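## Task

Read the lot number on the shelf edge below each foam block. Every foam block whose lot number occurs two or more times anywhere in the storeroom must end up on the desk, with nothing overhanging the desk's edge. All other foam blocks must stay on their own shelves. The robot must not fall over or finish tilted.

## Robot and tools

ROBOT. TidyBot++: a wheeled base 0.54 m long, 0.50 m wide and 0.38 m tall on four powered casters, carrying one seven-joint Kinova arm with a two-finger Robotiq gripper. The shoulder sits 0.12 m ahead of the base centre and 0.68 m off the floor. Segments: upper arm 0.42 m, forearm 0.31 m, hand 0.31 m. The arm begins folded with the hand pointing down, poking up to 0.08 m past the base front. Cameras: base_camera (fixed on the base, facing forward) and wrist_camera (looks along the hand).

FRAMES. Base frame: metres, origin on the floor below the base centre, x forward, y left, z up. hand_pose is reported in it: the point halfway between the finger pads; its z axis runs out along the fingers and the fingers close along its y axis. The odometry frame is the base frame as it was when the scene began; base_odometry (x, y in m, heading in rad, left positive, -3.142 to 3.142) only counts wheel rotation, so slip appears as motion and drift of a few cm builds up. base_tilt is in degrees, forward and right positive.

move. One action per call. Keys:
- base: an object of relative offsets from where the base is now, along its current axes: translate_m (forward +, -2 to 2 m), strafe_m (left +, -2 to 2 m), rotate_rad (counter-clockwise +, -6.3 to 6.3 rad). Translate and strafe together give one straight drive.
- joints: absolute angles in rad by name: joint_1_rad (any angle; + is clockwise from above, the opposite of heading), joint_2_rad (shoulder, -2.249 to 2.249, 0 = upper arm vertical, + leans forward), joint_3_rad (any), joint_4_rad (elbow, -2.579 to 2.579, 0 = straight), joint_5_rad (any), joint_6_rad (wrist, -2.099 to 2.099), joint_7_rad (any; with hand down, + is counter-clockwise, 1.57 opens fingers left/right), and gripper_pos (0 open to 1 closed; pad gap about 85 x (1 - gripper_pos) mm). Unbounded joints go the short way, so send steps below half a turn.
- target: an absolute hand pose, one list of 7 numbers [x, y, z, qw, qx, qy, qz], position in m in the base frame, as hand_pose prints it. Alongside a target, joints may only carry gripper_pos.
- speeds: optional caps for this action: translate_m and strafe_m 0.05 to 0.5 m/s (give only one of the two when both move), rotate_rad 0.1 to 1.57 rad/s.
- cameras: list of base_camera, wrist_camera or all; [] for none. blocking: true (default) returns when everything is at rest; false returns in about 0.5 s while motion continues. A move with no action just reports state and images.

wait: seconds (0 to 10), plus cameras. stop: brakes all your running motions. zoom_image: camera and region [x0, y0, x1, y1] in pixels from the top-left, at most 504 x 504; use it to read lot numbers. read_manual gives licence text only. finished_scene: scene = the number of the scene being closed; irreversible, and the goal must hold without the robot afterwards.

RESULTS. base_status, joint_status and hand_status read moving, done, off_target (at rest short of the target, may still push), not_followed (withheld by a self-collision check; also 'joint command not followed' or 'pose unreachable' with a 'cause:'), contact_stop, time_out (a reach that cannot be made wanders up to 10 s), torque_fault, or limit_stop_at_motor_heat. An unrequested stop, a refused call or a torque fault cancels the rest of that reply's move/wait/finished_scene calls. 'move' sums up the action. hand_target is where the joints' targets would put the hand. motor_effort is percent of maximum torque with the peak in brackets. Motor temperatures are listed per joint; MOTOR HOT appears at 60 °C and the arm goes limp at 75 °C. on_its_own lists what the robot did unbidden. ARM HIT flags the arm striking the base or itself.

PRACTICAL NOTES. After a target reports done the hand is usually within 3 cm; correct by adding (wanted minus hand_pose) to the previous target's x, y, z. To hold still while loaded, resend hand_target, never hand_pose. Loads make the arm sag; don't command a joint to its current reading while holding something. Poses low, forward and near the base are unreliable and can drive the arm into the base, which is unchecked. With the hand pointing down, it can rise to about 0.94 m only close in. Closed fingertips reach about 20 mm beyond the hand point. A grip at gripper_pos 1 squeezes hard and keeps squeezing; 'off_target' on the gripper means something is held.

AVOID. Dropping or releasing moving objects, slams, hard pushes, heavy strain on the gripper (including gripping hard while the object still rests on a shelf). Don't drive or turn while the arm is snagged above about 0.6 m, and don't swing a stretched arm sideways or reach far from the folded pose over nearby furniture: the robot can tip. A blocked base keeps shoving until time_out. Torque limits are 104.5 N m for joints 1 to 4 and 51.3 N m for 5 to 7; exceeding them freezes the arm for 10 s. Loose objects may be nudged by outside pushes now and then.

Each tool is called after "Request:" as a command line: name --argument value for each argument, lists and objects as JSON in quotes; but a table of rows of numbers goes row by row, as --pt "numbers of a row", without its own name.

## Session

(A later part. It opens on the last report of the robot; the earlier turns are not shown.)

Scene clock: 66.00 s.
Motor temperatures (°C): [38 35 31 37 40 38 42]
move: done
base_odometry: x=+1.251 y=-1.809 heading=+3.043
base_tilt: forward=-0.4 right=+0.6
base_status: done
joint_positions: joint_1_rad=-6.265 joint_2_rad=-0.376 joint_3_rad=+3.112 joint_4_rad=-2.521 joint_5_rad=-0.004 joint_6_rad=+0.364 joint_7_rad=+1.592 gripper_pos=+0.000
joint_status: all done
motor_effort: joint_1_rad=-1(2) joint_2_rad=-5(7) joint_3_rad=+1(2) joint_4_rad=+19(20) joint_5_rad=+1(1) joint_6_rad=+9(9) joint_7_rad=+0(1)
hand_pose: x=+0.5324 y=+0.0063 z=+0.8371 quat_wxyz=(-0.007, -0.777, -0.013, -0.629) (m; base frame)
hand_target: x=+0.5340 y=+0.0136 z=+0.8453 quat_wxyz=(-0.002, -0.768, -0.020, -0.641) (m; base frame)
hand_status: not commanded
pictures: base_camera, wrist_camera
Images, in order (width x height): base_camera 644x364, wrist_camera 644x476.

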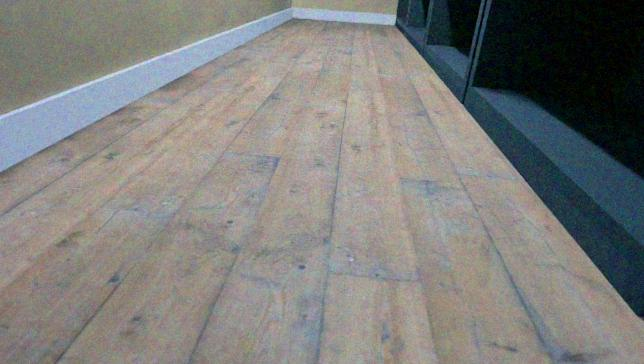

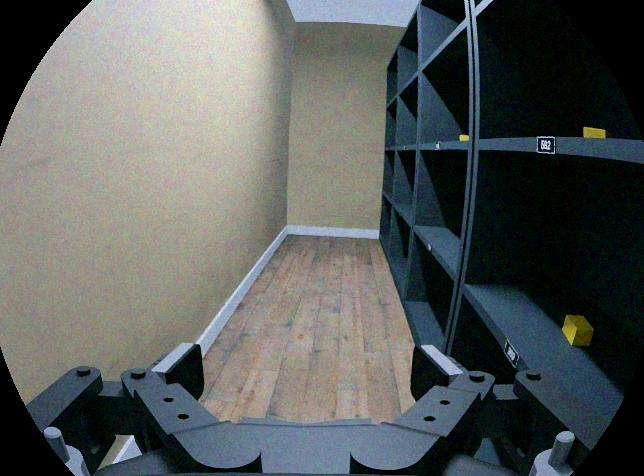

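Request:
move --joints '{"joint_1_rad":-5.5}'

Request:
zoom_image --camera "wrist_camera" --region '[100, 80, 500, 380]'

Request:
move --base '{"translate_m":0.85}'

Request:
zoom_image --camera "wrist_camera" --region '[100, 80, 500, 380]'

Request:
move --base '{"translate_m":0.85}'

Request:
zoom_image --camera "wrist_camera" --region '[100, 80, 500, 380]'

Scene clock: 68.30 s.
Motor temperatures (°C): [38 35 31 37 40 38 42]
move: done
base_odometry: x=+1.251 y=-1.809 heading=+3.043
base_tilt: forward=-0.4 right=+0.6
base_status: not commanded
joint_positions: joint_1_rad=-5.519 joint_2_rad=-0.376 joint_3_rad=+3.112 joint_4_rad=-2.521 joint_5_rad=-0.004 joint_6_rad=+0.364 joint_7_rad=+1.592 gripper_pos=+0.000
joint_status: all done
motor_effort: joint_1_rad=+0(2) joint_2_rad=-6(6) joint_3_rad=+1(1) joint_4_rad=+20(21) joint_5_rad=+1(1) joint_6_rad=+8(9) joint_7_rad=+0(1)
hand_pose: x=+0.4268 y=-0.2761 z=+0.8371 quat_wxyz=(-0.236, -0.729, +0.271, -0.583) (m; base frame)
hand_target: x=+0.4228 y=-0.2831 z=+0.8453 quat_wxyz=(-0.246, -0.717, +0.275, -0.592) (m; base frame)
hand_status: not commanded
pictures: base_camera, wrist_camera
Images, in order (width x height): base_camera 644x364, wrist_camera 644x476.

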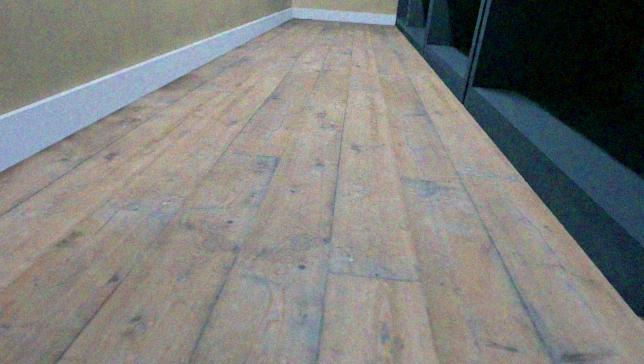

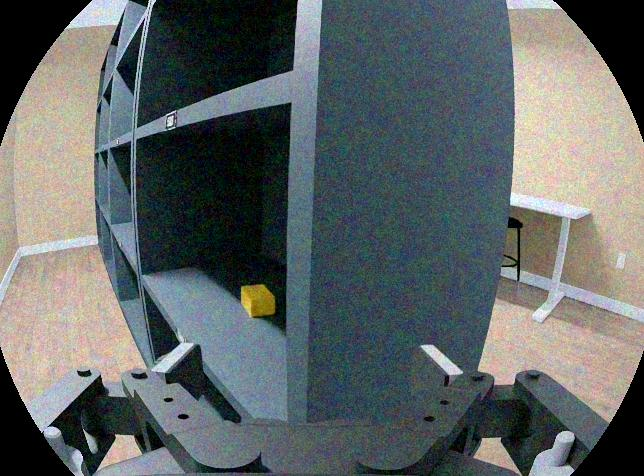

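Scaled by 1.260.

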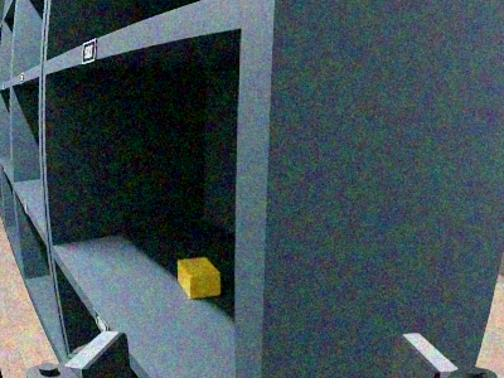

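Scene clock: 71.37 s.
Motor temperatures (°C): [38 35 31 37 40 38 42]
move: done
base_odometry: x=+0.405 y=-1.725 heading=+3.042
base_tilt: forward=-0.3 right=+0.6
base_status: done
joint_positions: joint_1_rad=-5.517 joint_2_rad=-0.376 joint_3_rad=+3.112 joint_4_rad=-2.521 joint_5_rad=-0.004 joint_6_rad=+0.364 joint_7_rad=+1.592 gripper_pos=+0.000
joint_status: not commanded
motor_effort: joint_1_rad=-1(1) joint_2_rad=-5(8) joint_3_rad=+1(1) joint_4_rad=+20(21) joint_5_rad=+1(1) joint_6_rad=+8(9) joint_7_rad=+0(1)
hand_pose: x=+0.4264 y=-0.2764 z=+0.8371 quat_wxyz=(-0.236, -0.728, +0.272, -0.583) (m; base frame)
hand_target: x=+0.4228 y=-0.2831 z=+0.8453 quat_wxyz=(-0.246, -0.717, +0.275, -0.592) (m; base frame)
hand_status: not commanded
pictures: base_camera, wrist_camera
Images, in order (width x height): base_camera 644x364, wrist_camera 644x476.

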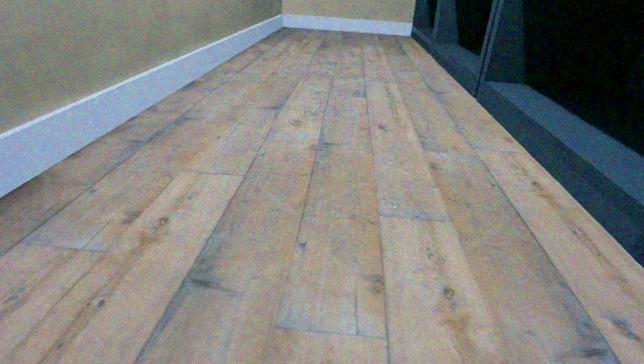

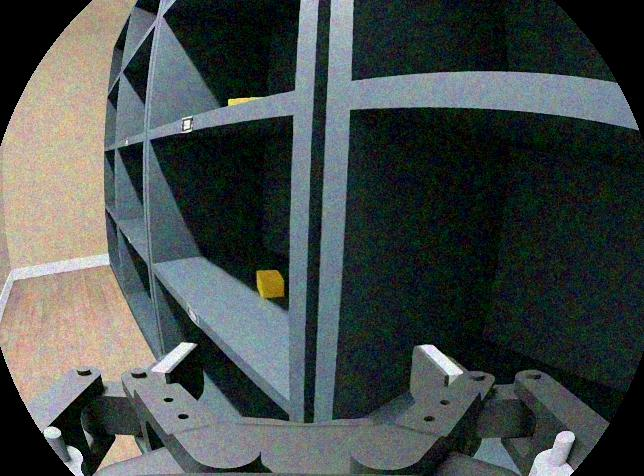

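Scaled by 1.260.

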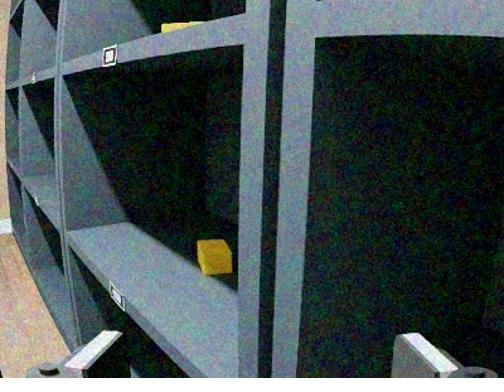

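Scene clock: 74.43 s.
Motor temperatures (°C): [38 35 31 37 40 38 42]
move: done
base_odometry: x=-0.441 y=-1.641 heading=+3.041
base_tilt: forward=-0.3 right=+0.6
base_status: done
joint_positions: joint_1_rad=-5.517 joint_2_rad=-0.376 joint_3_rad=+3.112 joint_4_rad=-2.521 joint_5_rad=-0.004 joint_6_rad=+0.364 joint_7_rad=+1.592 gripper_pos=+0.000
joint_status: not commanded
motor_effort: joint_1_rad=-1(1) joint_2_rad=-6(7) joint_3_rad=+1(1) joint_4_rad=+19(21) joint_5_rad=+1(1) joint_6_rad=+8(9) joint_7_rad=+0(1)
hand_pose: x=+0.4263 y=-0.2765 z=+0.8371 quat_wxyz=(-0.236, -0.728, +0.272, -0.583) (m; base frame)
hand_target: x=+0.4228 y=-0.2831 z=+0.8453 quat_wxyz=(-0.246, -0.717, +0.275, -0.592) (m; base frame)
hand_status: not commanded
pictures: base_camera, wrist_camera
Images, in order (width x height): base_camera 644x364, wrist_camera 644x476.

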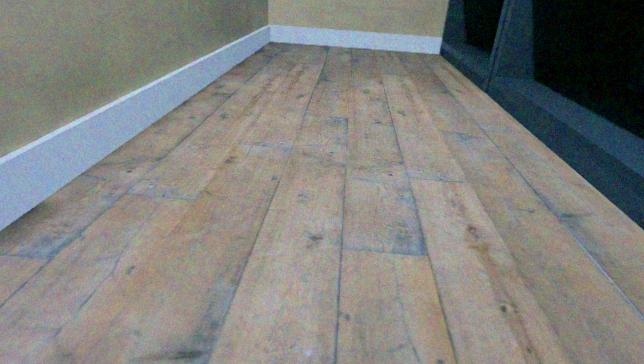

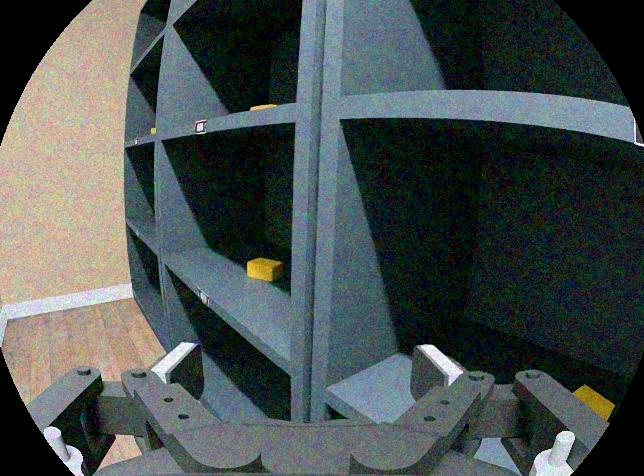

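Scaled by 1.260.

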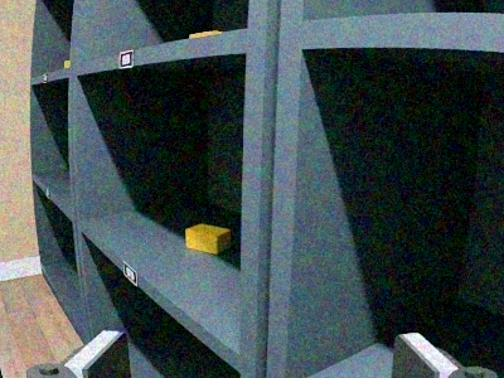

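Request:
move --joints '{"joint_1_rad":-4.95,"joint_2_rad":-0.7,"joint_6_rad":0.0}'

Scene clock: 76.67 s.
Motor temperatures (°C): [38 35 31 37 40 38 42]
move: done
base_odometry: x=-0.441 y=-1.641 heading=+3.041
base_tilt: forward=-0.3 right=+0.6
base_status: not commanded
joint_positions: joint_1_rad=-4.968 joint_2_rad=-0.683 joint_3_rad=+3.112 joint_4_rad=-2.521 joint_5_rad=-0.004 joint_6_rad=+0.051 joint_7_rad=+1.592 gripper_pos=+0.000
joint_status: all done
motor_effort: joint_1_rad=+0(2) joint_2_rad=+2(7) joint_3_rad=+1(1) joint_4_rad=+22(23) joint_5_rad=+1(1) joint_6_rad=+9(10) joint_7_rad=+0(1)
hand_pose: x=+0.2173 y=-0.3269 z=+0.8580 quat_wxyz=(-0.387, -0.630, +0.459, -0.493) (m; base frame)
hand_target: x=+0.2091 y=-0.3220 z=+0.8461 quat_wxyz=(-0.383, -0.634, +0.472, -0.477) (m; base frame)
hand_status: not commanded
pictures: base_camera, wrist_camera
Images, in order (width x height): base_camera 644x364, wrist_camera 644x476.

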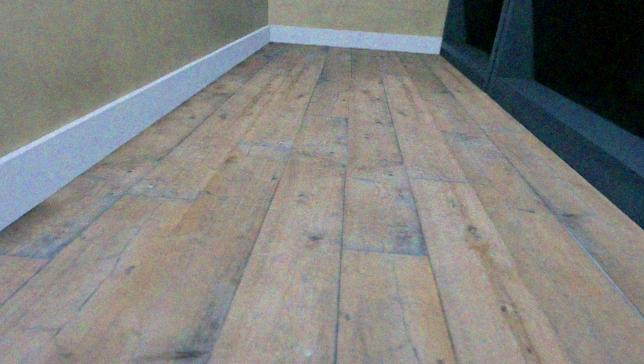

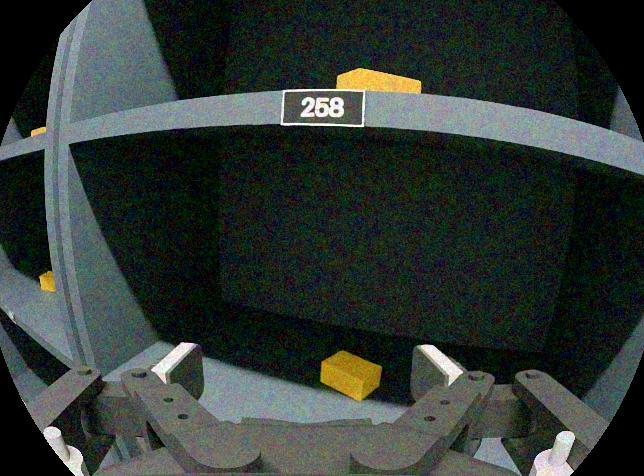

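Request:
move --joints '{"joint_6_rad":-0.6}'

Request:
move --base '{"translate_m":0.83}'

Request:
move --joints '{"joint_6_rad":0.0}'

Scene clock: 78.23 s.
Motor temperatures (°C): [38 35 31 37 40 38 42]
move: done
base_odometry: x=-0.441 y=-1.641 heading=+3.041
base_tilt: forward=-0.3 right=+0.6
base_status: not commanded
joint_positions: joint_1_rad=-4.968 joint_2_rad=-0.684 joint_3_rad=+3.112 joint_4_rad=-2.520 joint_5_rad=-0.004 joint_6_rad=-0.552 joint_7_rad=+1.592 gripper_pos=+0.000
joint_status: all done
motor_effort: joint_1_rad=+0(1) joint_2_rad=+4(4) joint_3_rad=+1(1) joint_4_rad=+20(23) joint_5_rad=+1(1) joint_6_rad=+6(9) joint_7_rad=+0(1)
hand_pose: x=+0.1902 y=-0.2399 z=+0.6983 quat_wxyz=(-0.230, -0.750, +0.550, -0.287) (m; base frame)
hand_target: x=+0.1822 y=-0.2290 z=+0.6897 quat_wxyz=(-0.222, -0.749, +0.561, -0.272) (m; base frame)
hand_status: not commanded
pictures: base_camera, wrist_camera
Images, in order (width x height): base_camera 644x364, wrist_camera 644x476.

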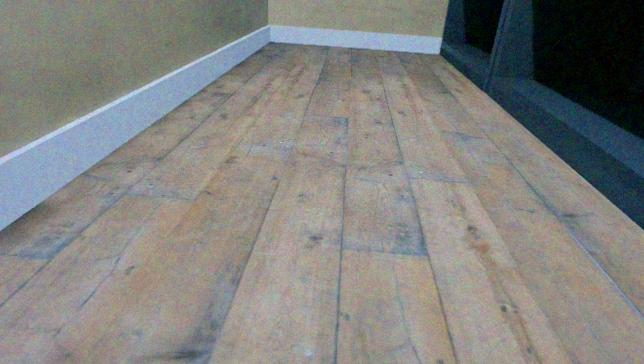

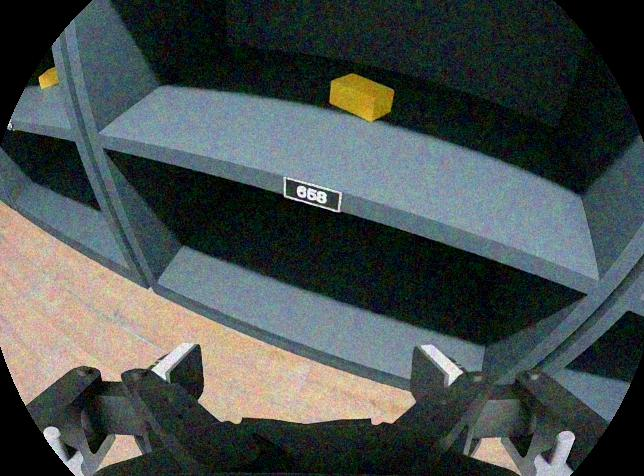

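Scene clock: 81.27 s.
Motor temperatures (°C): [38 35 31 37 40 38 42]
move: done
base_odometry: x=-1.267 y=-1.557 heading=+3.040
base_tilt: forward=-0.3 right=+0.6
base_status: done
joint_positions: joint_1_rad=-4.968 joint_2_rad=-0.685 joint_3_rad=+3.112 joint_4_rad=-2.520 joint_5_rad=-0.004 joint_6_rad=-0.552 joint_7_rad=+1.592 gripper_pos=+0.000
joint_status: not commanded
motor_effort: joint_1_rad=+0(1) joint_2_rad=+4(4) joint_3_rad=+1(2) joint_4_rad=+20(22) joint_5_rad=+1(1) joint_6_rad=+7(7) joint_7_rad=+0(1)
hand_pose: x=+0.1900 y=-0.2398 z=+0.6982 quat_wxyz=(-0.230, -0.749, +0.550, -0.287) (m; base frame)
hand_target: x=+0.1822 y=-0.2290 z=+0.6897 quat_wxyz=(-0.222, -0.749, +0.561, -0.272) (m; base frame)
hand_status: not commanded
pictures: base_camera, wrist_camera
Images, in order (width x height): base_camera 644x364, wrist_camera 644x476.

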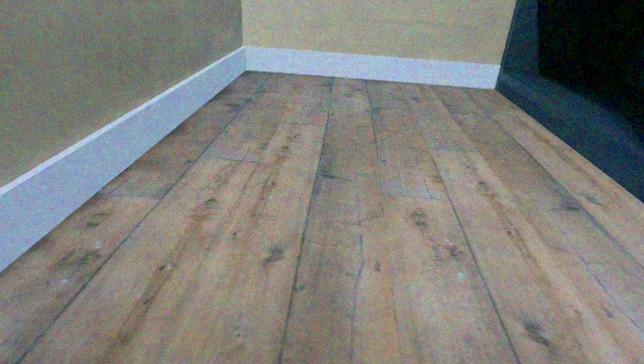

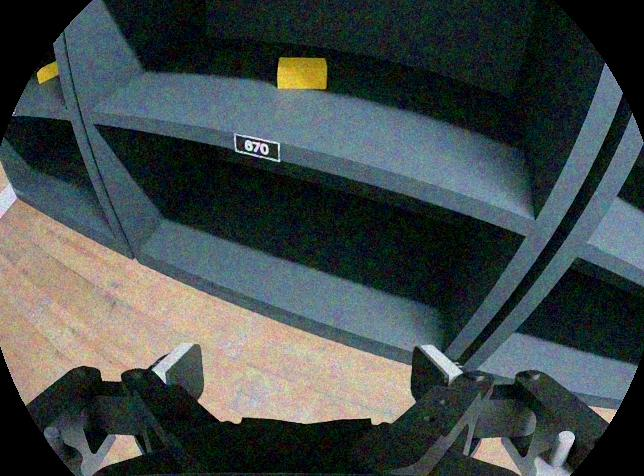

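Scene clock: 82.57 s.
Motor temperatures (°C): [38 35 31 37 40 38 42]
move: done
base_odometry: x=-1.267 y=-1.557 heading=+3.040
base_tilt: forward=-0.3 right=+0.6
base_status: not commanded
joint_positions: joint_1_rad=-4.968 joint_2_rad=-0.685 joint_3_rad=+3.112 joint_4_rad=-2.520 joint_5_rad=-0.004 joint_6_rad=-0.046 joint_7_rad=+1.592 gripper_pos=+0.000
joint_status: all done
motor_effort: joint_1_rad=+0(1) joint_2_rad=+2(4) joint_3_rad=+1(1) joint_4_rad=+22(23) joint_5_rad=+1(1) joint_6_rad=+8(9) joint_7_rad=-1(1)
hand_pose: x=+0.2146 y=-0.3195 z=+0.8301 quat_wxyz=(-0.365, -0.652, +0.477, -0.463) (m; base frame)
hand_target: x=+0.2091 y=-0.3220 z=+0.8461 quat_wxyz=(-0.383, -0.634, +0.472, -0.477) (m; base frame)
hand_status: not commanded
pictures: base_camera, wrist_camera
Images, in order (width x height): base_camera 644x364, wrist_camera 644x476.

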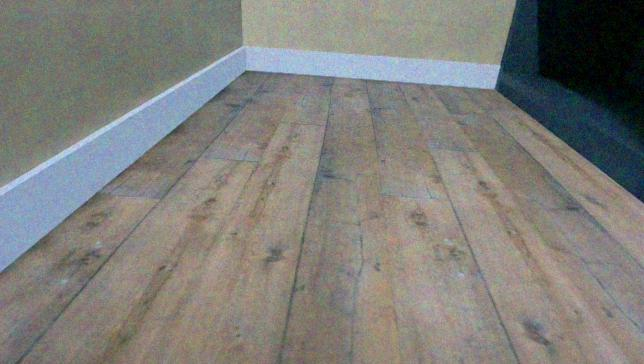

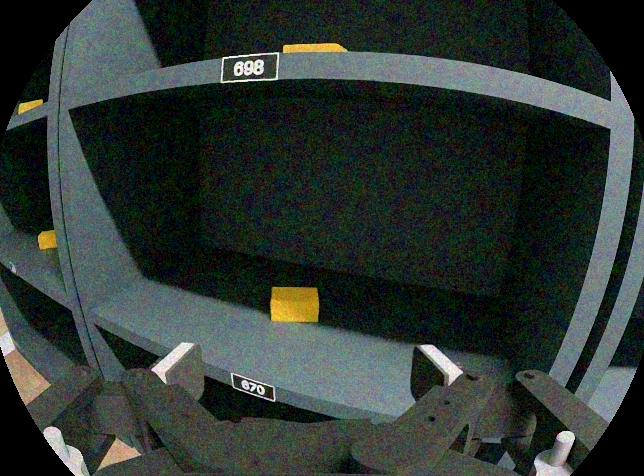

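Request:
zoom_image --camera "wrist_camera" --region '[220, 50, 280, 86]'

Request:
zoom_image --camera "wrist_camera" --region '[225, 370, 285, 406]'

Request:
move --base '{"translate_m":0.7}'

Scaled by 8.400.

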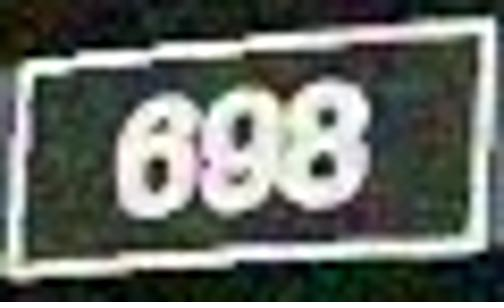

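Scaled by 8.400.

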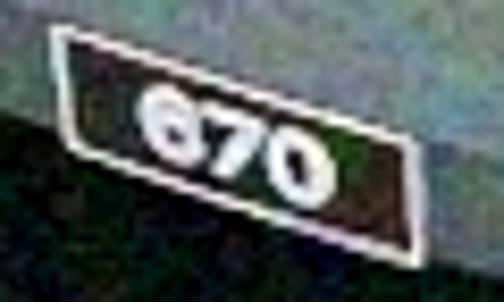

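Scene clock: 85.53 s.
Motor temperatures (°C): [38 35 30 37 40 38 42]
move: done
base_odometry: x=-1.963 y=-1.486 heading=+3.039
base_tilt: forward=-0.3 right=+0.6
base_status: done
joint_positions: joint_1_rad=-4.968 joint_2_rad=-0.685 joint_3_rad=+3.112 joint_4_rad=-2.520 joint_5_rad=-0.004 joint_6_rad=-0.046 joint_7_rad=+1.592 gripper_pos=+0.000
joint_status: not commanded
motor_effort: joint_1_rad=+0(1) joint_2_rad=+2(3) joint_3_rad=+1(2) joint_4_rad=+21(22) joint_5_rad=+1(1) joint_6_rad=+9(9) joint_7_rad=+0(1)
hand_pose: x=+0.2146 y=-0.3195 z=+0.8302 quat_wxyz=(-0.365, -0.652, +0.477, -0.463) (m; base frame)
hand_target: x=+0.2091 y=-0.3220 z=+0.8461 quat_wxyz=(-0.383, -0.634, +0.472, -0.477) (m; base frame)
hand_status: not commanded
pictures: base_camera, wrist_camera
Images, in order (width x height): base_camera 644x364, wrist_camera 644x476.

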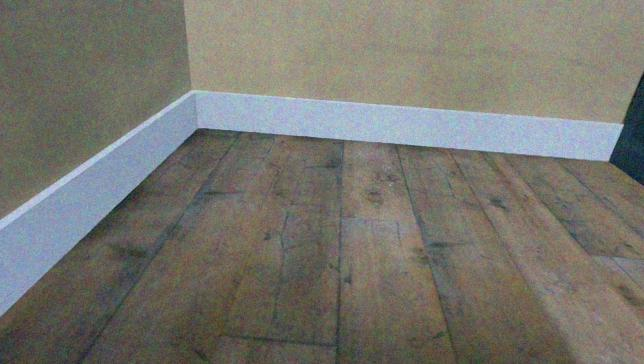

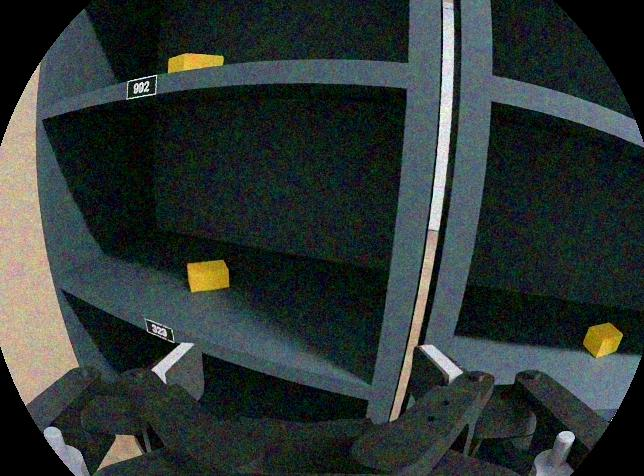

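Request:
zoom_image --camera "wrist_camera" --region '[115, 70, 175, 106]'

Request:
zoom_image --camera "wrist_camera" --region '[130, 310, 190, 346]'

Request:
move --base '{"translate_m":-2.0}' --cameras '[]'

Request:
move --base '{"translate_m":-0.4,"strafe_m":0.1}'

Request:
zoom_image --camera "wrist_camera" --region '[100, 0, 500, 400]'

Scaled by 8.400.

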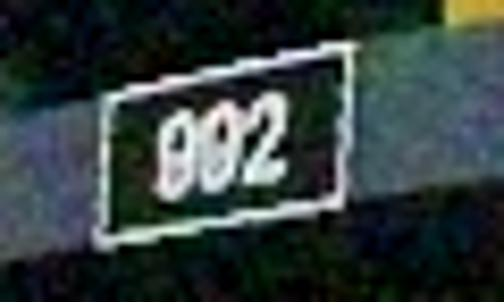

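Scaled by 8.400.

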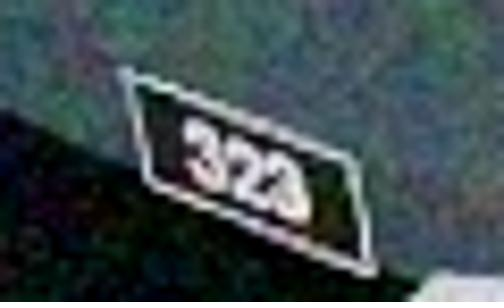

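Scene clock: 91.23 s.
Motor temperatures (°C): [38 35 30 37 40 38 42]
move: done
base_odometry: x=+0.026 y=-1.692 heading=+3.038
base_tilt: forward=-0.3 right=+0.6
base_status: done
joint_positions: joint_1_rad=-4.966 joint_2_rad=-0.686 joint_3_rad=+3.112 joint_4_rad=-2.520 joint_5_rad=-0.004 joint_6_rad=-0.046 joint_7_rad=+1.592 gripper_pos=+0.000
joint_status: not commanded
motor_effort: joint_1_rad=-1(1) joint_2_rad=+2(3) joint_3_rad=+1(2) joint_4_rad=+22(23) joint_5_rad=+1(1) joint_6_rad=+9(9) joint_7_rad=+0(1)
hand_pose: x=+0.2138 y=-0.3196 z=+0.8304 quat_wxyz=(-0.365, -0.652, +0.477, -0.463) (m; base frame)
hand_target: x=+0.2091 y=-0.3220 z=+0.8461 quat_wxyz=(-0.383, -0.634, +0.472, -0.477) (m; base frame)
hand_status: not commanded
pictures: none
No camera images: "cameras" was empty.

Scene clock: 93.37 s.
Motor temperatures (°C): [38 35 30 37 40 38 42]
move: done
base_odometry: x=+0.414 y=-1.832 heading=+3.039
base_tilt: forward=-0.4 right=+0.6
base_status: done
joint_positions: joint_1_rad=-4.966 joint_2_rad=-0.688 joint_3_rad=+3.112 joint_4_rad=-2.520 joint_5_rad=-0.004 joint_6_rad=-0.046 joint_7_rad=+1.592 gripper_pos=+0.000
joint_status: not commanded
motor_effort: joint_1_rad=+0(1) joint_2_rad=+2(3) joint_3_rad=+1(2) joint_4_rad=+22(23) joint_5_rad=+1(1) joint_6_rad=+8(9) joint_7_rad=-1(1)
hand_pose: x=+0.2137 y=-0.3192 z=+0.8312 quat_wxyz=(-0.366, -0.651, +0.477, -0.464) (m; base frame)
hand_target: x=+0.2091 y=-0.3220 z=+0.8461 quat_wxyz=(-0.383, -0.634, +0.472, -0.477) (m; base frame)
hand_status: not commanded
pictures: base_camera, wrist_camera
Images, in order (width x height): base_camera 644x364, wrist_camera 644x476.

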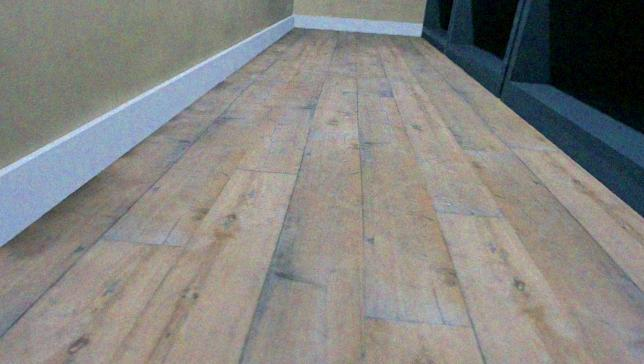

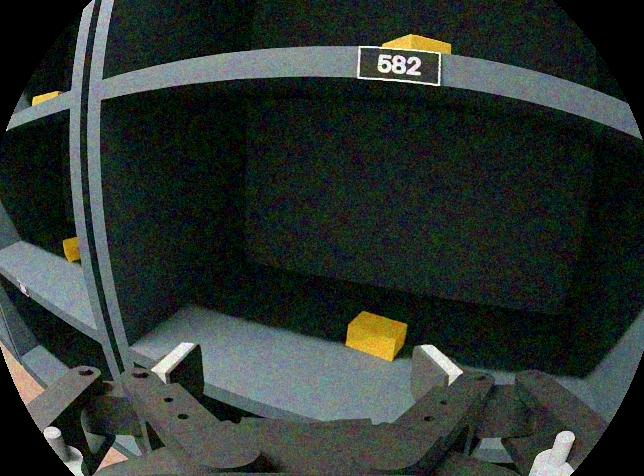

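Scaled by 1.260.

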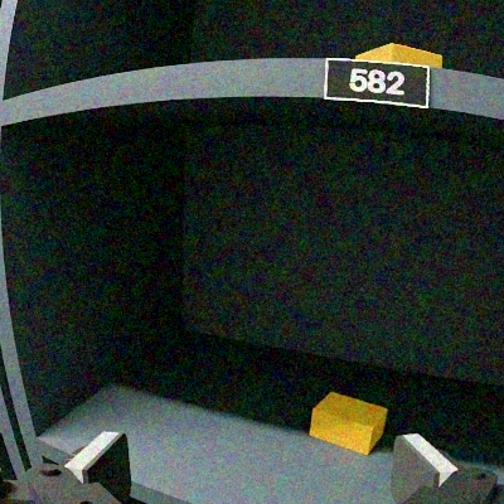

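Lower label.

Request:
move --joints '{"joint_6_rad":-0.5}'

Scene clock: 94.33 s.
Motor temperatures (°C): [38 35 30 37 40 38 42]
move: done
base_odometry: x=+0.414 y=-1.832 heading=+3.039
base_tilt: forward=-0.4 right=+0.6
base_status: not commanded
joint_positions: joint_1_rad=-4.966 joint_2_rad=-0.688 joint_3_rad=+3.112 joint_4_rad=-2.520 joint_5_rad=-0.004 joint_6_rad=-0.465 joint_7_rad=+1.592 gripper_pos=+0.000
joint_status: all done
motor_effort: joint_1_rad=-1(1) joint_2_rad=+3(3) joint_3_rad=+1(1) joint_4_rad=+20(23) joint_5_rad=+1(1) joint_6_rad=+7(9) joint_7_rad=+0(1)
hand_pose: x=+0.1949 y=-0.2582 z=+0.7189 quat_wxyz=(-0.256, -0.735, +0.541, -0.320) (m; base frame)
hand_target: x=+0.1882 y=-0.2505 z=+0.7113 quat_wxyz=(-0.251, -0.735, +0.550, -0.308) (m; base frame)
hand_status: not commanded
pictures: base_camera, wrist_camera
Images, in order (width x height): base_camera 644x364, wrist_camera 644x476.

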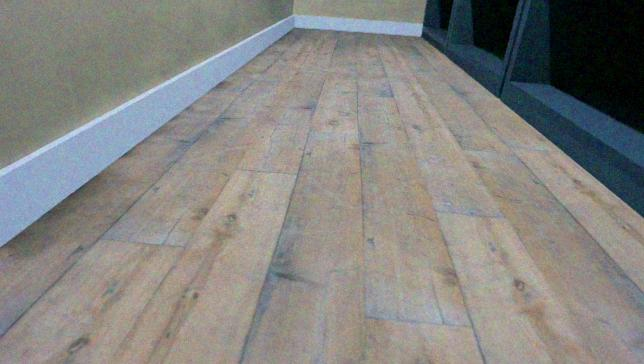

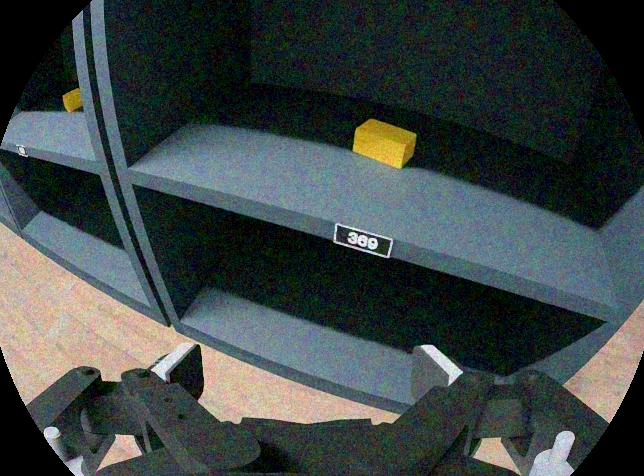

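Request:
move --base '{"translate_m":1.85}' --joints '{"joint_1_rad":-4.713,"joint_6_rad":0.25}'

Scene clock: 100.00 s.
Motor temperatures (°C): [38 35 30 37 40 38 42]
move: done
base_odometry: x=-1.426 y=-1.642 heading=+3.039
base_tilt: forward=-0.4 right=+0.6
base_status: done
joint_positions: joint_1_rad=-4.730 joint_2_rad=-0.656 joint_3_rad=+3.112 joint_4_rad=-2.520 joint_5_rad=-0.004 joint_6_rad=+0.196 joint_7_rad=+1.592 gripper_pos=+0.000
joint_status: all done
motor_effort: joint_1_rad=+2(4) joint_2_rad=-8(11) joint_3_rad=+0(2) joint_4_rad=+21(23) joint_5_rad=+1(1) joint_6_rad=+9(10) joint_7_rad=+0(1)
hand_pose: x=+0.1384 y=-0.3534 z=+0.8940 quat_wxyz=(-0.474, -0.543, +0.504, -0.476) (m; base frame)
hand_target: x=+0.1323 y=-0.3441 z=+0.9231 quat_wxyz=(-0.502, -0.515, +0.487, -0.496) (m; base frame)
hand_status: not commanded
pictures: base_camera, wrist_camera
Images, in order (width x height): base_camera 644x364, wrist_camera 644x476.

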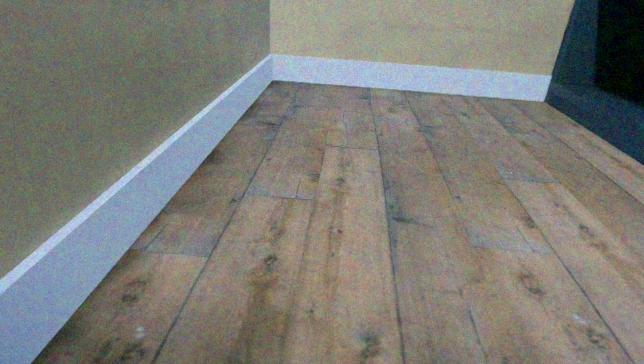

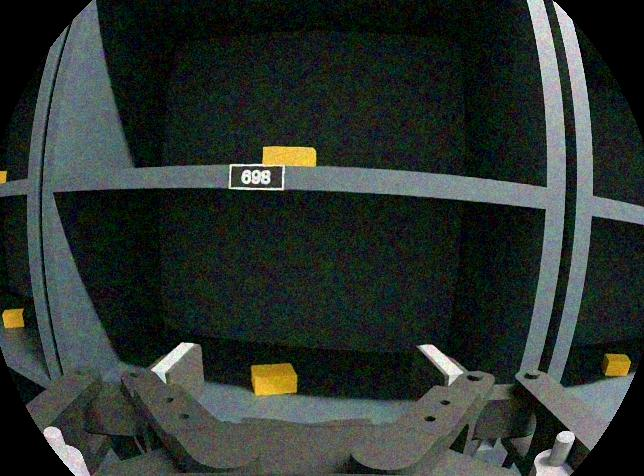

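Request:
move --joints '{"joint_2_rad":-0.5,"joint_4_rad":-1.2,"joint_6_rad":-1.4}'

Request:
zoom_image --camera "wrist_camera" --region '[220, 100, 420, 300]'

Scene clock: 103.87 s.
Motor temperatures (°C): [38 35 30 37 40 38 42]
move: done
base_odometry: x=-1.426 y=-1.642 heading=+3.039
base_tilt: forward=-0.4 right=+0.6
base_status: not commanded
joint_positions: joint_1_rad=-4.728 joint_2_rad=-0.517 joint_3_rad=+3.112 joint_4_rad=-1.216 joint_5_rad=-0.004 joint_6_rad=-1.349 joint_7_rad=+1.592 gripper_pos=+0.000
joint_status: all done
motor_effort: joint_1_rad=+0(3) joint_2_rad=+3(10) joint_3_rad=+1(1) joint_4_rad=+16(24) joint_5_rad=+1(1) joint_6_rad=+8(10) joint_7_rad=+0(1)
hand_pose: x=+0.1395 y=-0.2699 z=+1.1449 quat_wxyz=(-0.367, -0.626, +0.582, -0.368) (m; base frame)
hand_target: x=+0.1350 y=-0.2690 z=+1.1341 quat_wxyz=(-0.354, -0.631, +0.596, -0.350) (m; base frame)
hand_status: not commanded
pictures: base_camera, wrist_camera
Images, in order (width x height): base_camera 644x364, wrist_camera 644x476.

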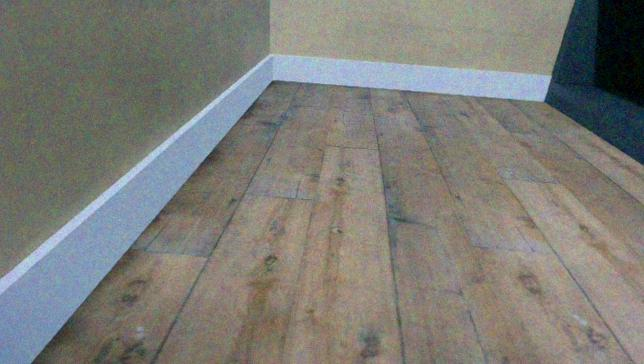

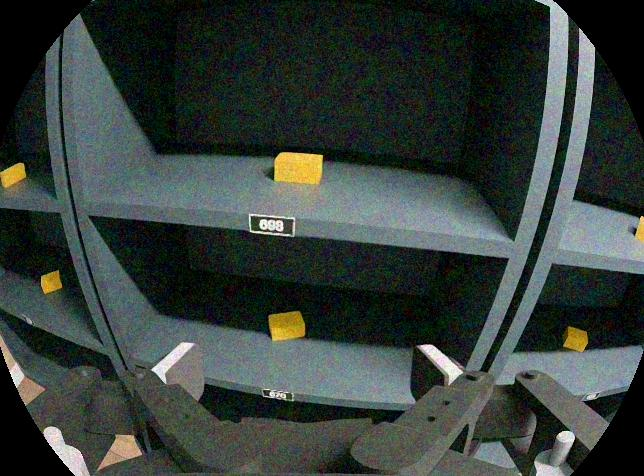

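Scaled by 2.520.

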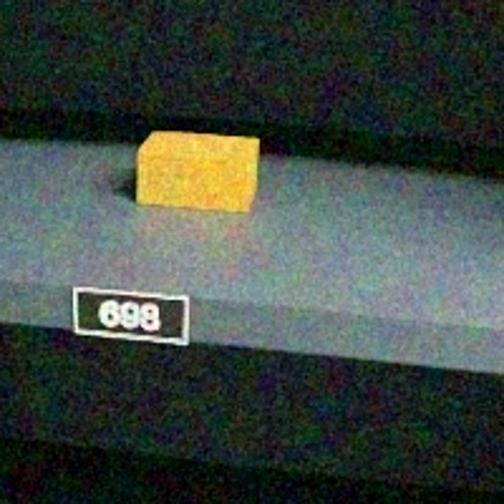

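Request:
move --base '{"strafe_m":-0.2}'

Request:
zoom_image --camera "wrist_camera" --region '[180, 100, 420, 340]'

Scene clock: 107.17 s.
Motor temperatures (°C): [38 35 30 37 40 38 42]
move: done
base_odometry: x=-1.406 y=-1.443 heading=+3.039
base_tilt: forward=-0.3 right=+0.6
base_status: done
joint_positions: joint_1_rad=-4.728 joint_2_rad=-0.496 joint_3_rad=+3.112 joint_4_rad=-1.214 joint_5_rad=-0.004 joint_6_rad=-1.353 joint_7_rad=+1.592 gripper_pos=+0.000
joint_status: not commanded
motor_effort: joint_1_rad=+0(1) joint_2_rad=+1(7) joint_3_rad=+1(1) joint_4_rad=+16(18) joint_5_rad=+1(1) joint_6_rad=+8(9) joint_7_rad=+0(1)
hand_pose: x=+0.1396 y=-0.2788 z=+1.1391 quat_wxyz=(-0.360, -0.630, +0.586, -0.362) (m; base frame)
hand_target: x=+0.1350 y=-0.2690 z=+1.1341 quat_wxyz=(-0.354, -0.631, +0.596, -0.350) (m; base frame)
hand_status: not commanded
pictures: base_camera, wrist_camera
Images, in order (width x height): base_camera 644x364, wrist_camera 644x476.

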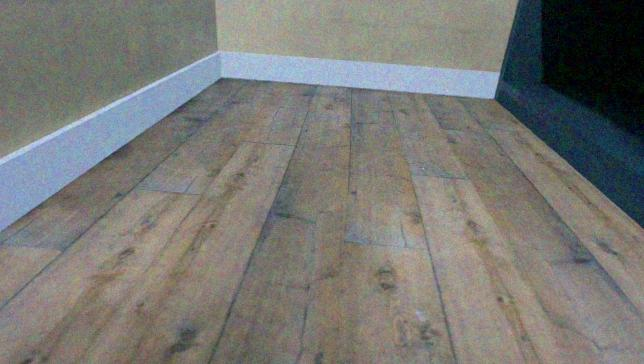

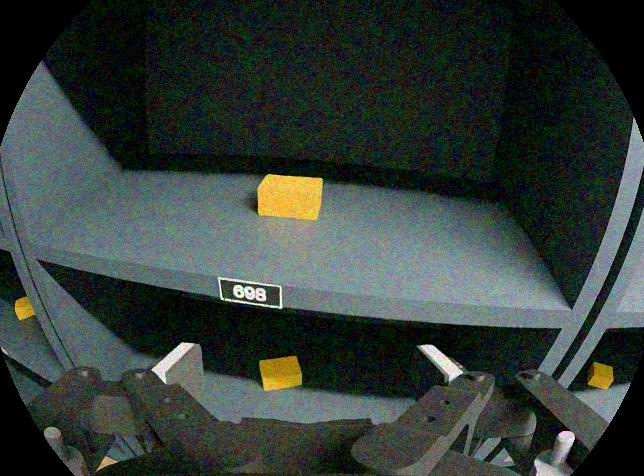

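Scaled by 2.100.

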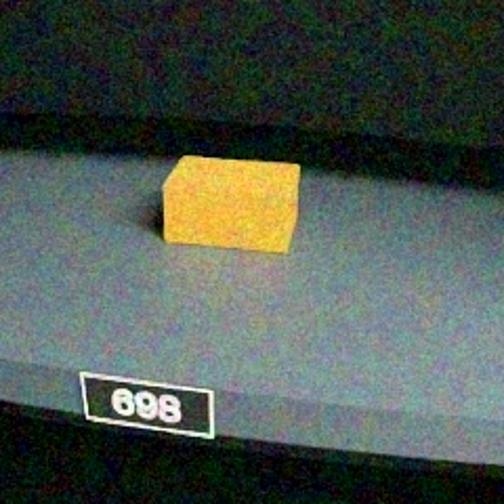

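Request:
move --base '{"strafe_m":-0.24,"translate_m":0.05}' --joints '{"joint_7_rad":0.0}'

Request:
move --joints '{"joint_1_rad":-4.713,"joint_2_rad":0.0,"joint_4_rad":-0.55,"joint_6_rad":-1.74}'

Scene clock: 111.87 s.
Motor temperatures (°C): [38 35 30 37 40 38 42]
move: time_out
base_odometry: x=-1.431 y=-1.205 heading=+3.038
base_tilt: forward=-0.3 right=+0.6
base_status: translate_m time_out (by the wheels' count: +0.049 of +0.050); strafe_m time_out (by the wheels' count: -0.234 of -0.240)
joint_positions: joint_1_rad=-4.727 joint_2_rad=-0.492 joint_3_rad=+3.112 joint_4_rad=-1.212 joint_5_rad=-0.004 joint_6_rad=-1.356 joint_7_rad=+0.042 gripper_pos=+0.000
joint_status: all done
motor_effort: joint_1_rad=+0(2) joint_2_rad=+1(8) joint_3_rad=+1(3) joint_4_rad=+16(19) joint_5_rad=+1(2) joint_6_rad=+8(9) joint_7_rad=+0(1)
hand_pose: x=+0.1394 y=-0.2800 z=+1.1383 quat_wxyz=(-0.004, -0.040, +0.860, -0.508) (m; base frame)
hand_target: x=+0.1350 y=-0.2690 z=+1.1341 quat_wxyz=(+0.003, -0.015, +0.867, -0.498) (m; base frame)
hand_status: not commanded
pictures: base_camera, wrist_camera
Images, in order (width x height): base_camera 644x364, wrist_camera 644x476.

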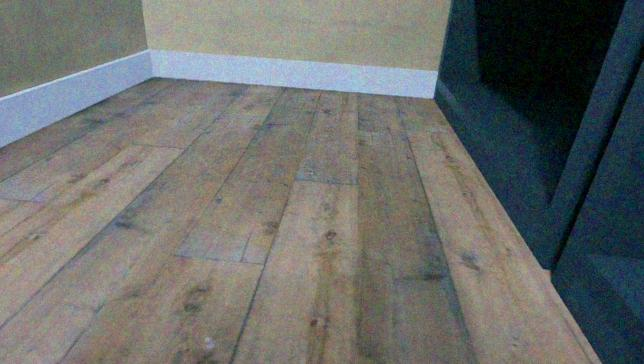

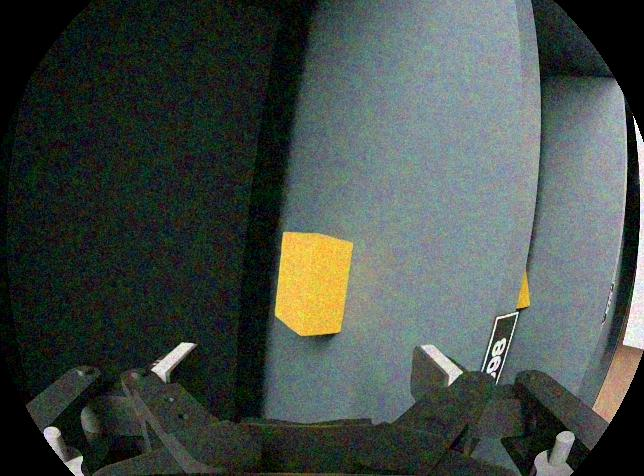

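not run: a stop that you did not command came earlier in this reply.

Request:
move --base '{"strafe_m":0.035}' --cameras '[]'

Request:
move --joints '{"joint_1_rad":-4.72,"joint_2_rad":0.22,"joint_4_rad":-0.55,"joint_6_rad":-1.57}'

Scene clock: 113.27 s.
Motor temperatures (°C): [38 35 30 37 40 38 42]
move: done
base_odometry: x=-1.434 y=-1.240 heading=+3.038
base_tilt: forward=-0.3 right=+0.6
base_status: done
joint_positions: joint_1_rad=-4.727 joint_2_rad=-0.504 joint_3_rad=+3.112 joint_4_rad=-1.210 joint_5_rad=-0.004 joint_6_rad=-1.357 joint_7_rad=+0.042 gripper_pos=+0.000
joint_status: not commanded
motor_effort: joint_1_rad=+0(1) joint_2_rad=+2(6) joint_3_rad=+1(2) joint_4_rad=+16(17) joint_5_rad=+1(1) joint_6_rad=+8(8) joint_7_rad=+0(0)
hand_pose: x=+0.1393 y=-0.2744 z=+1.1419 quat_wxyz=(-0.004, -0.040, +0.857, -0.513) (m; base frame)
hand_target: x=+0.1350 y=-0.2690 z=+1.1341 quat_wxyz=(+0.003, -0.015, +0.867, -0.498) (m; base frame)
hand_status: not commanded
pictures: none
No camera images: "cameras" was empty.

Scene clock: 115.27 s.
Motor temperatures (°C): [38 35 30 37 40 38 42]
move: done
base_odometry: x=-1.434 y=-1.240 heading=+3.038
base_tilt: forward=-0.3 right=+0.6
base_status: not commanded
joint_positions: joint_1_rad=-4.727 joint_2_rad=+0.206 joint_3_rad=+3.112 joint_4_rad=-0.568 joint_5_rad=-0.004 joint_6_rad=-1.519 joint_7_rad=+0.042 gripper_pos=+0.000
joint_status: all done
motor_effort: joint_1_rad=+0(2) joint_2_rad=-22(26) joint_3_rad=+0(1) joint_4_rad=+16(18) joint_5_rad=+1(1) joint_6_rad=+7(9) joint_7_rad=+0(0)
hand_pose: x=+0.1426 y=-0.5384 z=+1.1127 quat_wxyz=(+0.005, -0.038, +0.911, -0.412) (m; base frame)
hand_target: x=+0.1382 y=-0.5336 z=+1.1017 quat_wxyz=(+0.012, -0.016, +0.921, -0.390) (m; base frame)
hand_status: not commanded
pictures: base_camera, wrist_camera
Images, in order (width x height): base_camera 644x364, wrist_camera 644x476.

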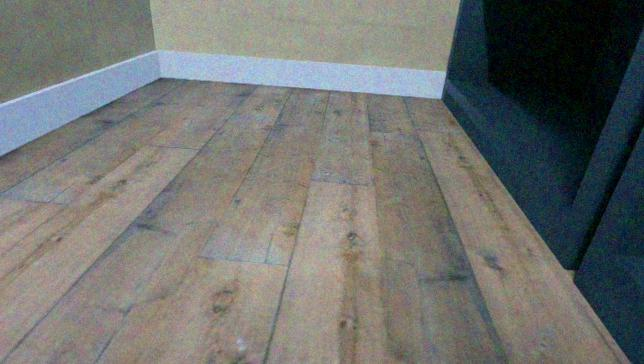

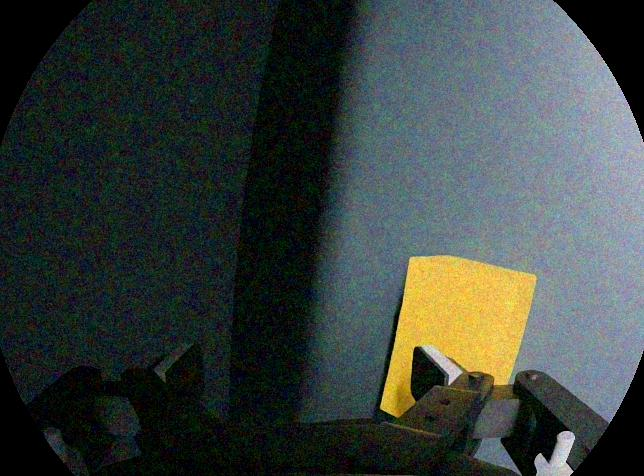

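Request:
move --joints '{"joint_2_rad":0.335,"joint_4_rad":-0.26,"joint_6_rad":-1.93}'

Scene clock: 117.73 s.
Motor temperatures (°C): [38 35 30 37 40 38 42]
move: done
base_odometry: x=-1.434 y=-1.240 heading=+3.038
base_tilt: forward=-0.3 right=+0.6
base_status: not commanded
joint_positions: joint_1_rad=-4.727 joint_2_rad=+0.308 joint_3_rad=+3.112 joint_4_rad=-0.278 joint_5_rad=-0.004 joint_6_rad=-1.879 joint_7_rad=+0.042 gripper_pos=+0.000
joint_status: all done
motor_effort: joint_1_rad=+0(1) joint_2_rad=-24(24) joint_3_rad=+0(0) joint_4_rad=+13(18) joint_5_rad=+1(1) joint_6_rad=+5(7) joint_7_rad=+0(0)
hand_pose: x=+0.1391 y=-0.4956 z=+1.1023 quat_wxyz=(+0.006, -0.040, +0.942, -0.332) (m; base frame)
hand_target: x=+0.1351 y=-0.4939 z=+1.0857 quat_wxyz=(+0.012, -0.017, +0.953, -0.303) (m; base frame)
hand_status: not commanded
pictures: base_camera, wrist_camera
Images, in order (width x height): base_camera 644x364, wrist_camera 644x476.

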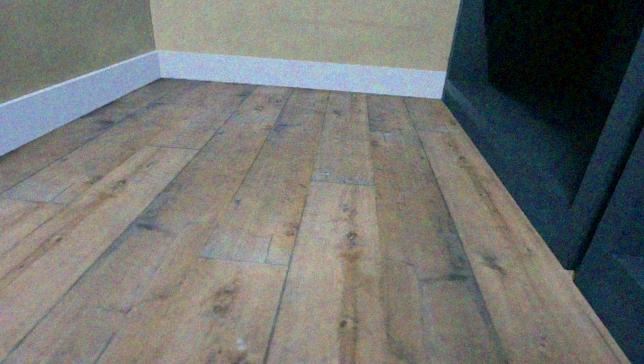

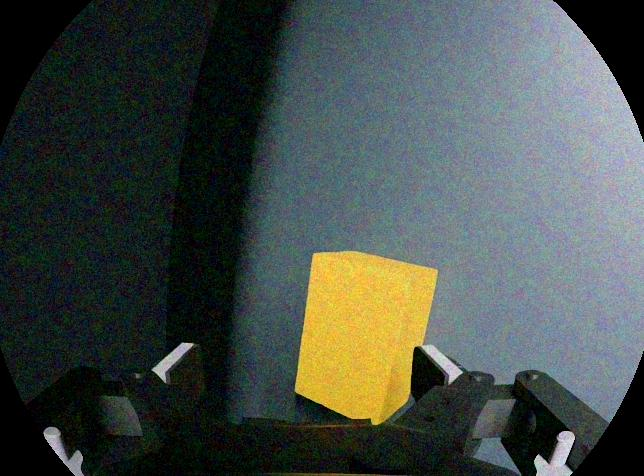

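Request:
move --joints '{"joint_2_rad":0.214,"joint_4_rad":-0.61,"joint_6_rad":-1.78}'

Scene clock: 119.40 s.
Motor temperatures (°C): [38 35 30 37 40 38 42]
move: done
base_odometry: x=-1.434 y=-1.240 heading=+3.038
base_tilt: forward=-0.3 right=+0.6
base_status: not commanded
joint_positions: joint_1_rad=-4.727 joint_2_rad=+0.222 joint_3_rad=+3.112 joint_4_rad=-0.581 joint_5_rad=-0.004 joint_6_rad=-1.833 joint_7_rad=+0.042 gripper_pos=+0.000
joint_status: all done
motor_effort: joint_1_rad=+0(1) joint_2_rad=-22(24) joint_3_rad=+0(0) joint_4_rad=+15(16) joint_5_rad=+1(1) joint_6_rad=+4(6) joint_7_rad=+0(1)
hand_pose: x=+0.1397 y=-0.4688 z=+1.0383 quat_wxyz=(+0.005, -0.042, +0.967, -0.250) (m; base frame)
hand_target: x=+0.1367 y=-0.4788 z=+1.0393 quat_wxyz=(+0.010, -0.017, +0.964, -0.265) (m; base frame)
hand_status: not commanded
pictures: base_camera, wrist_camera
Images, in order (width x height): base_camera 644x364, wrist_camera 644x476.

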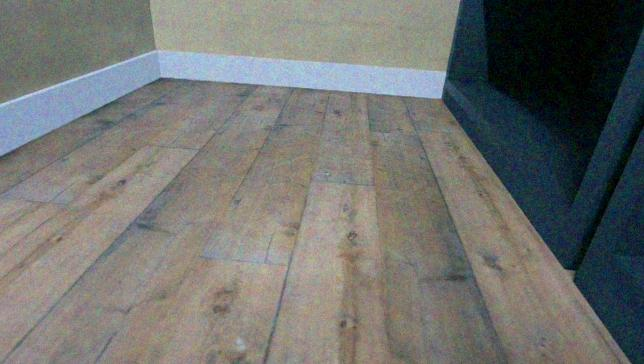

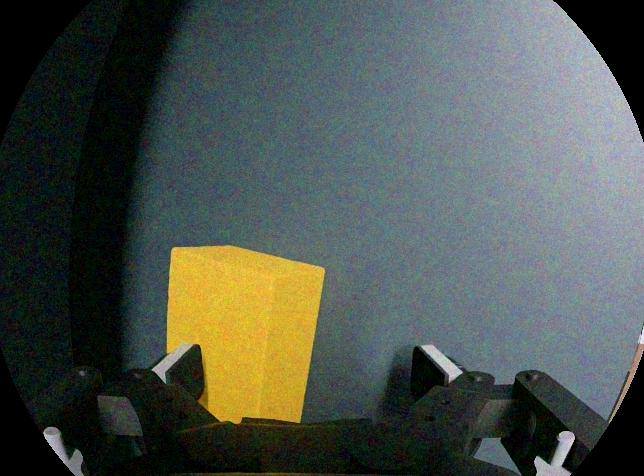

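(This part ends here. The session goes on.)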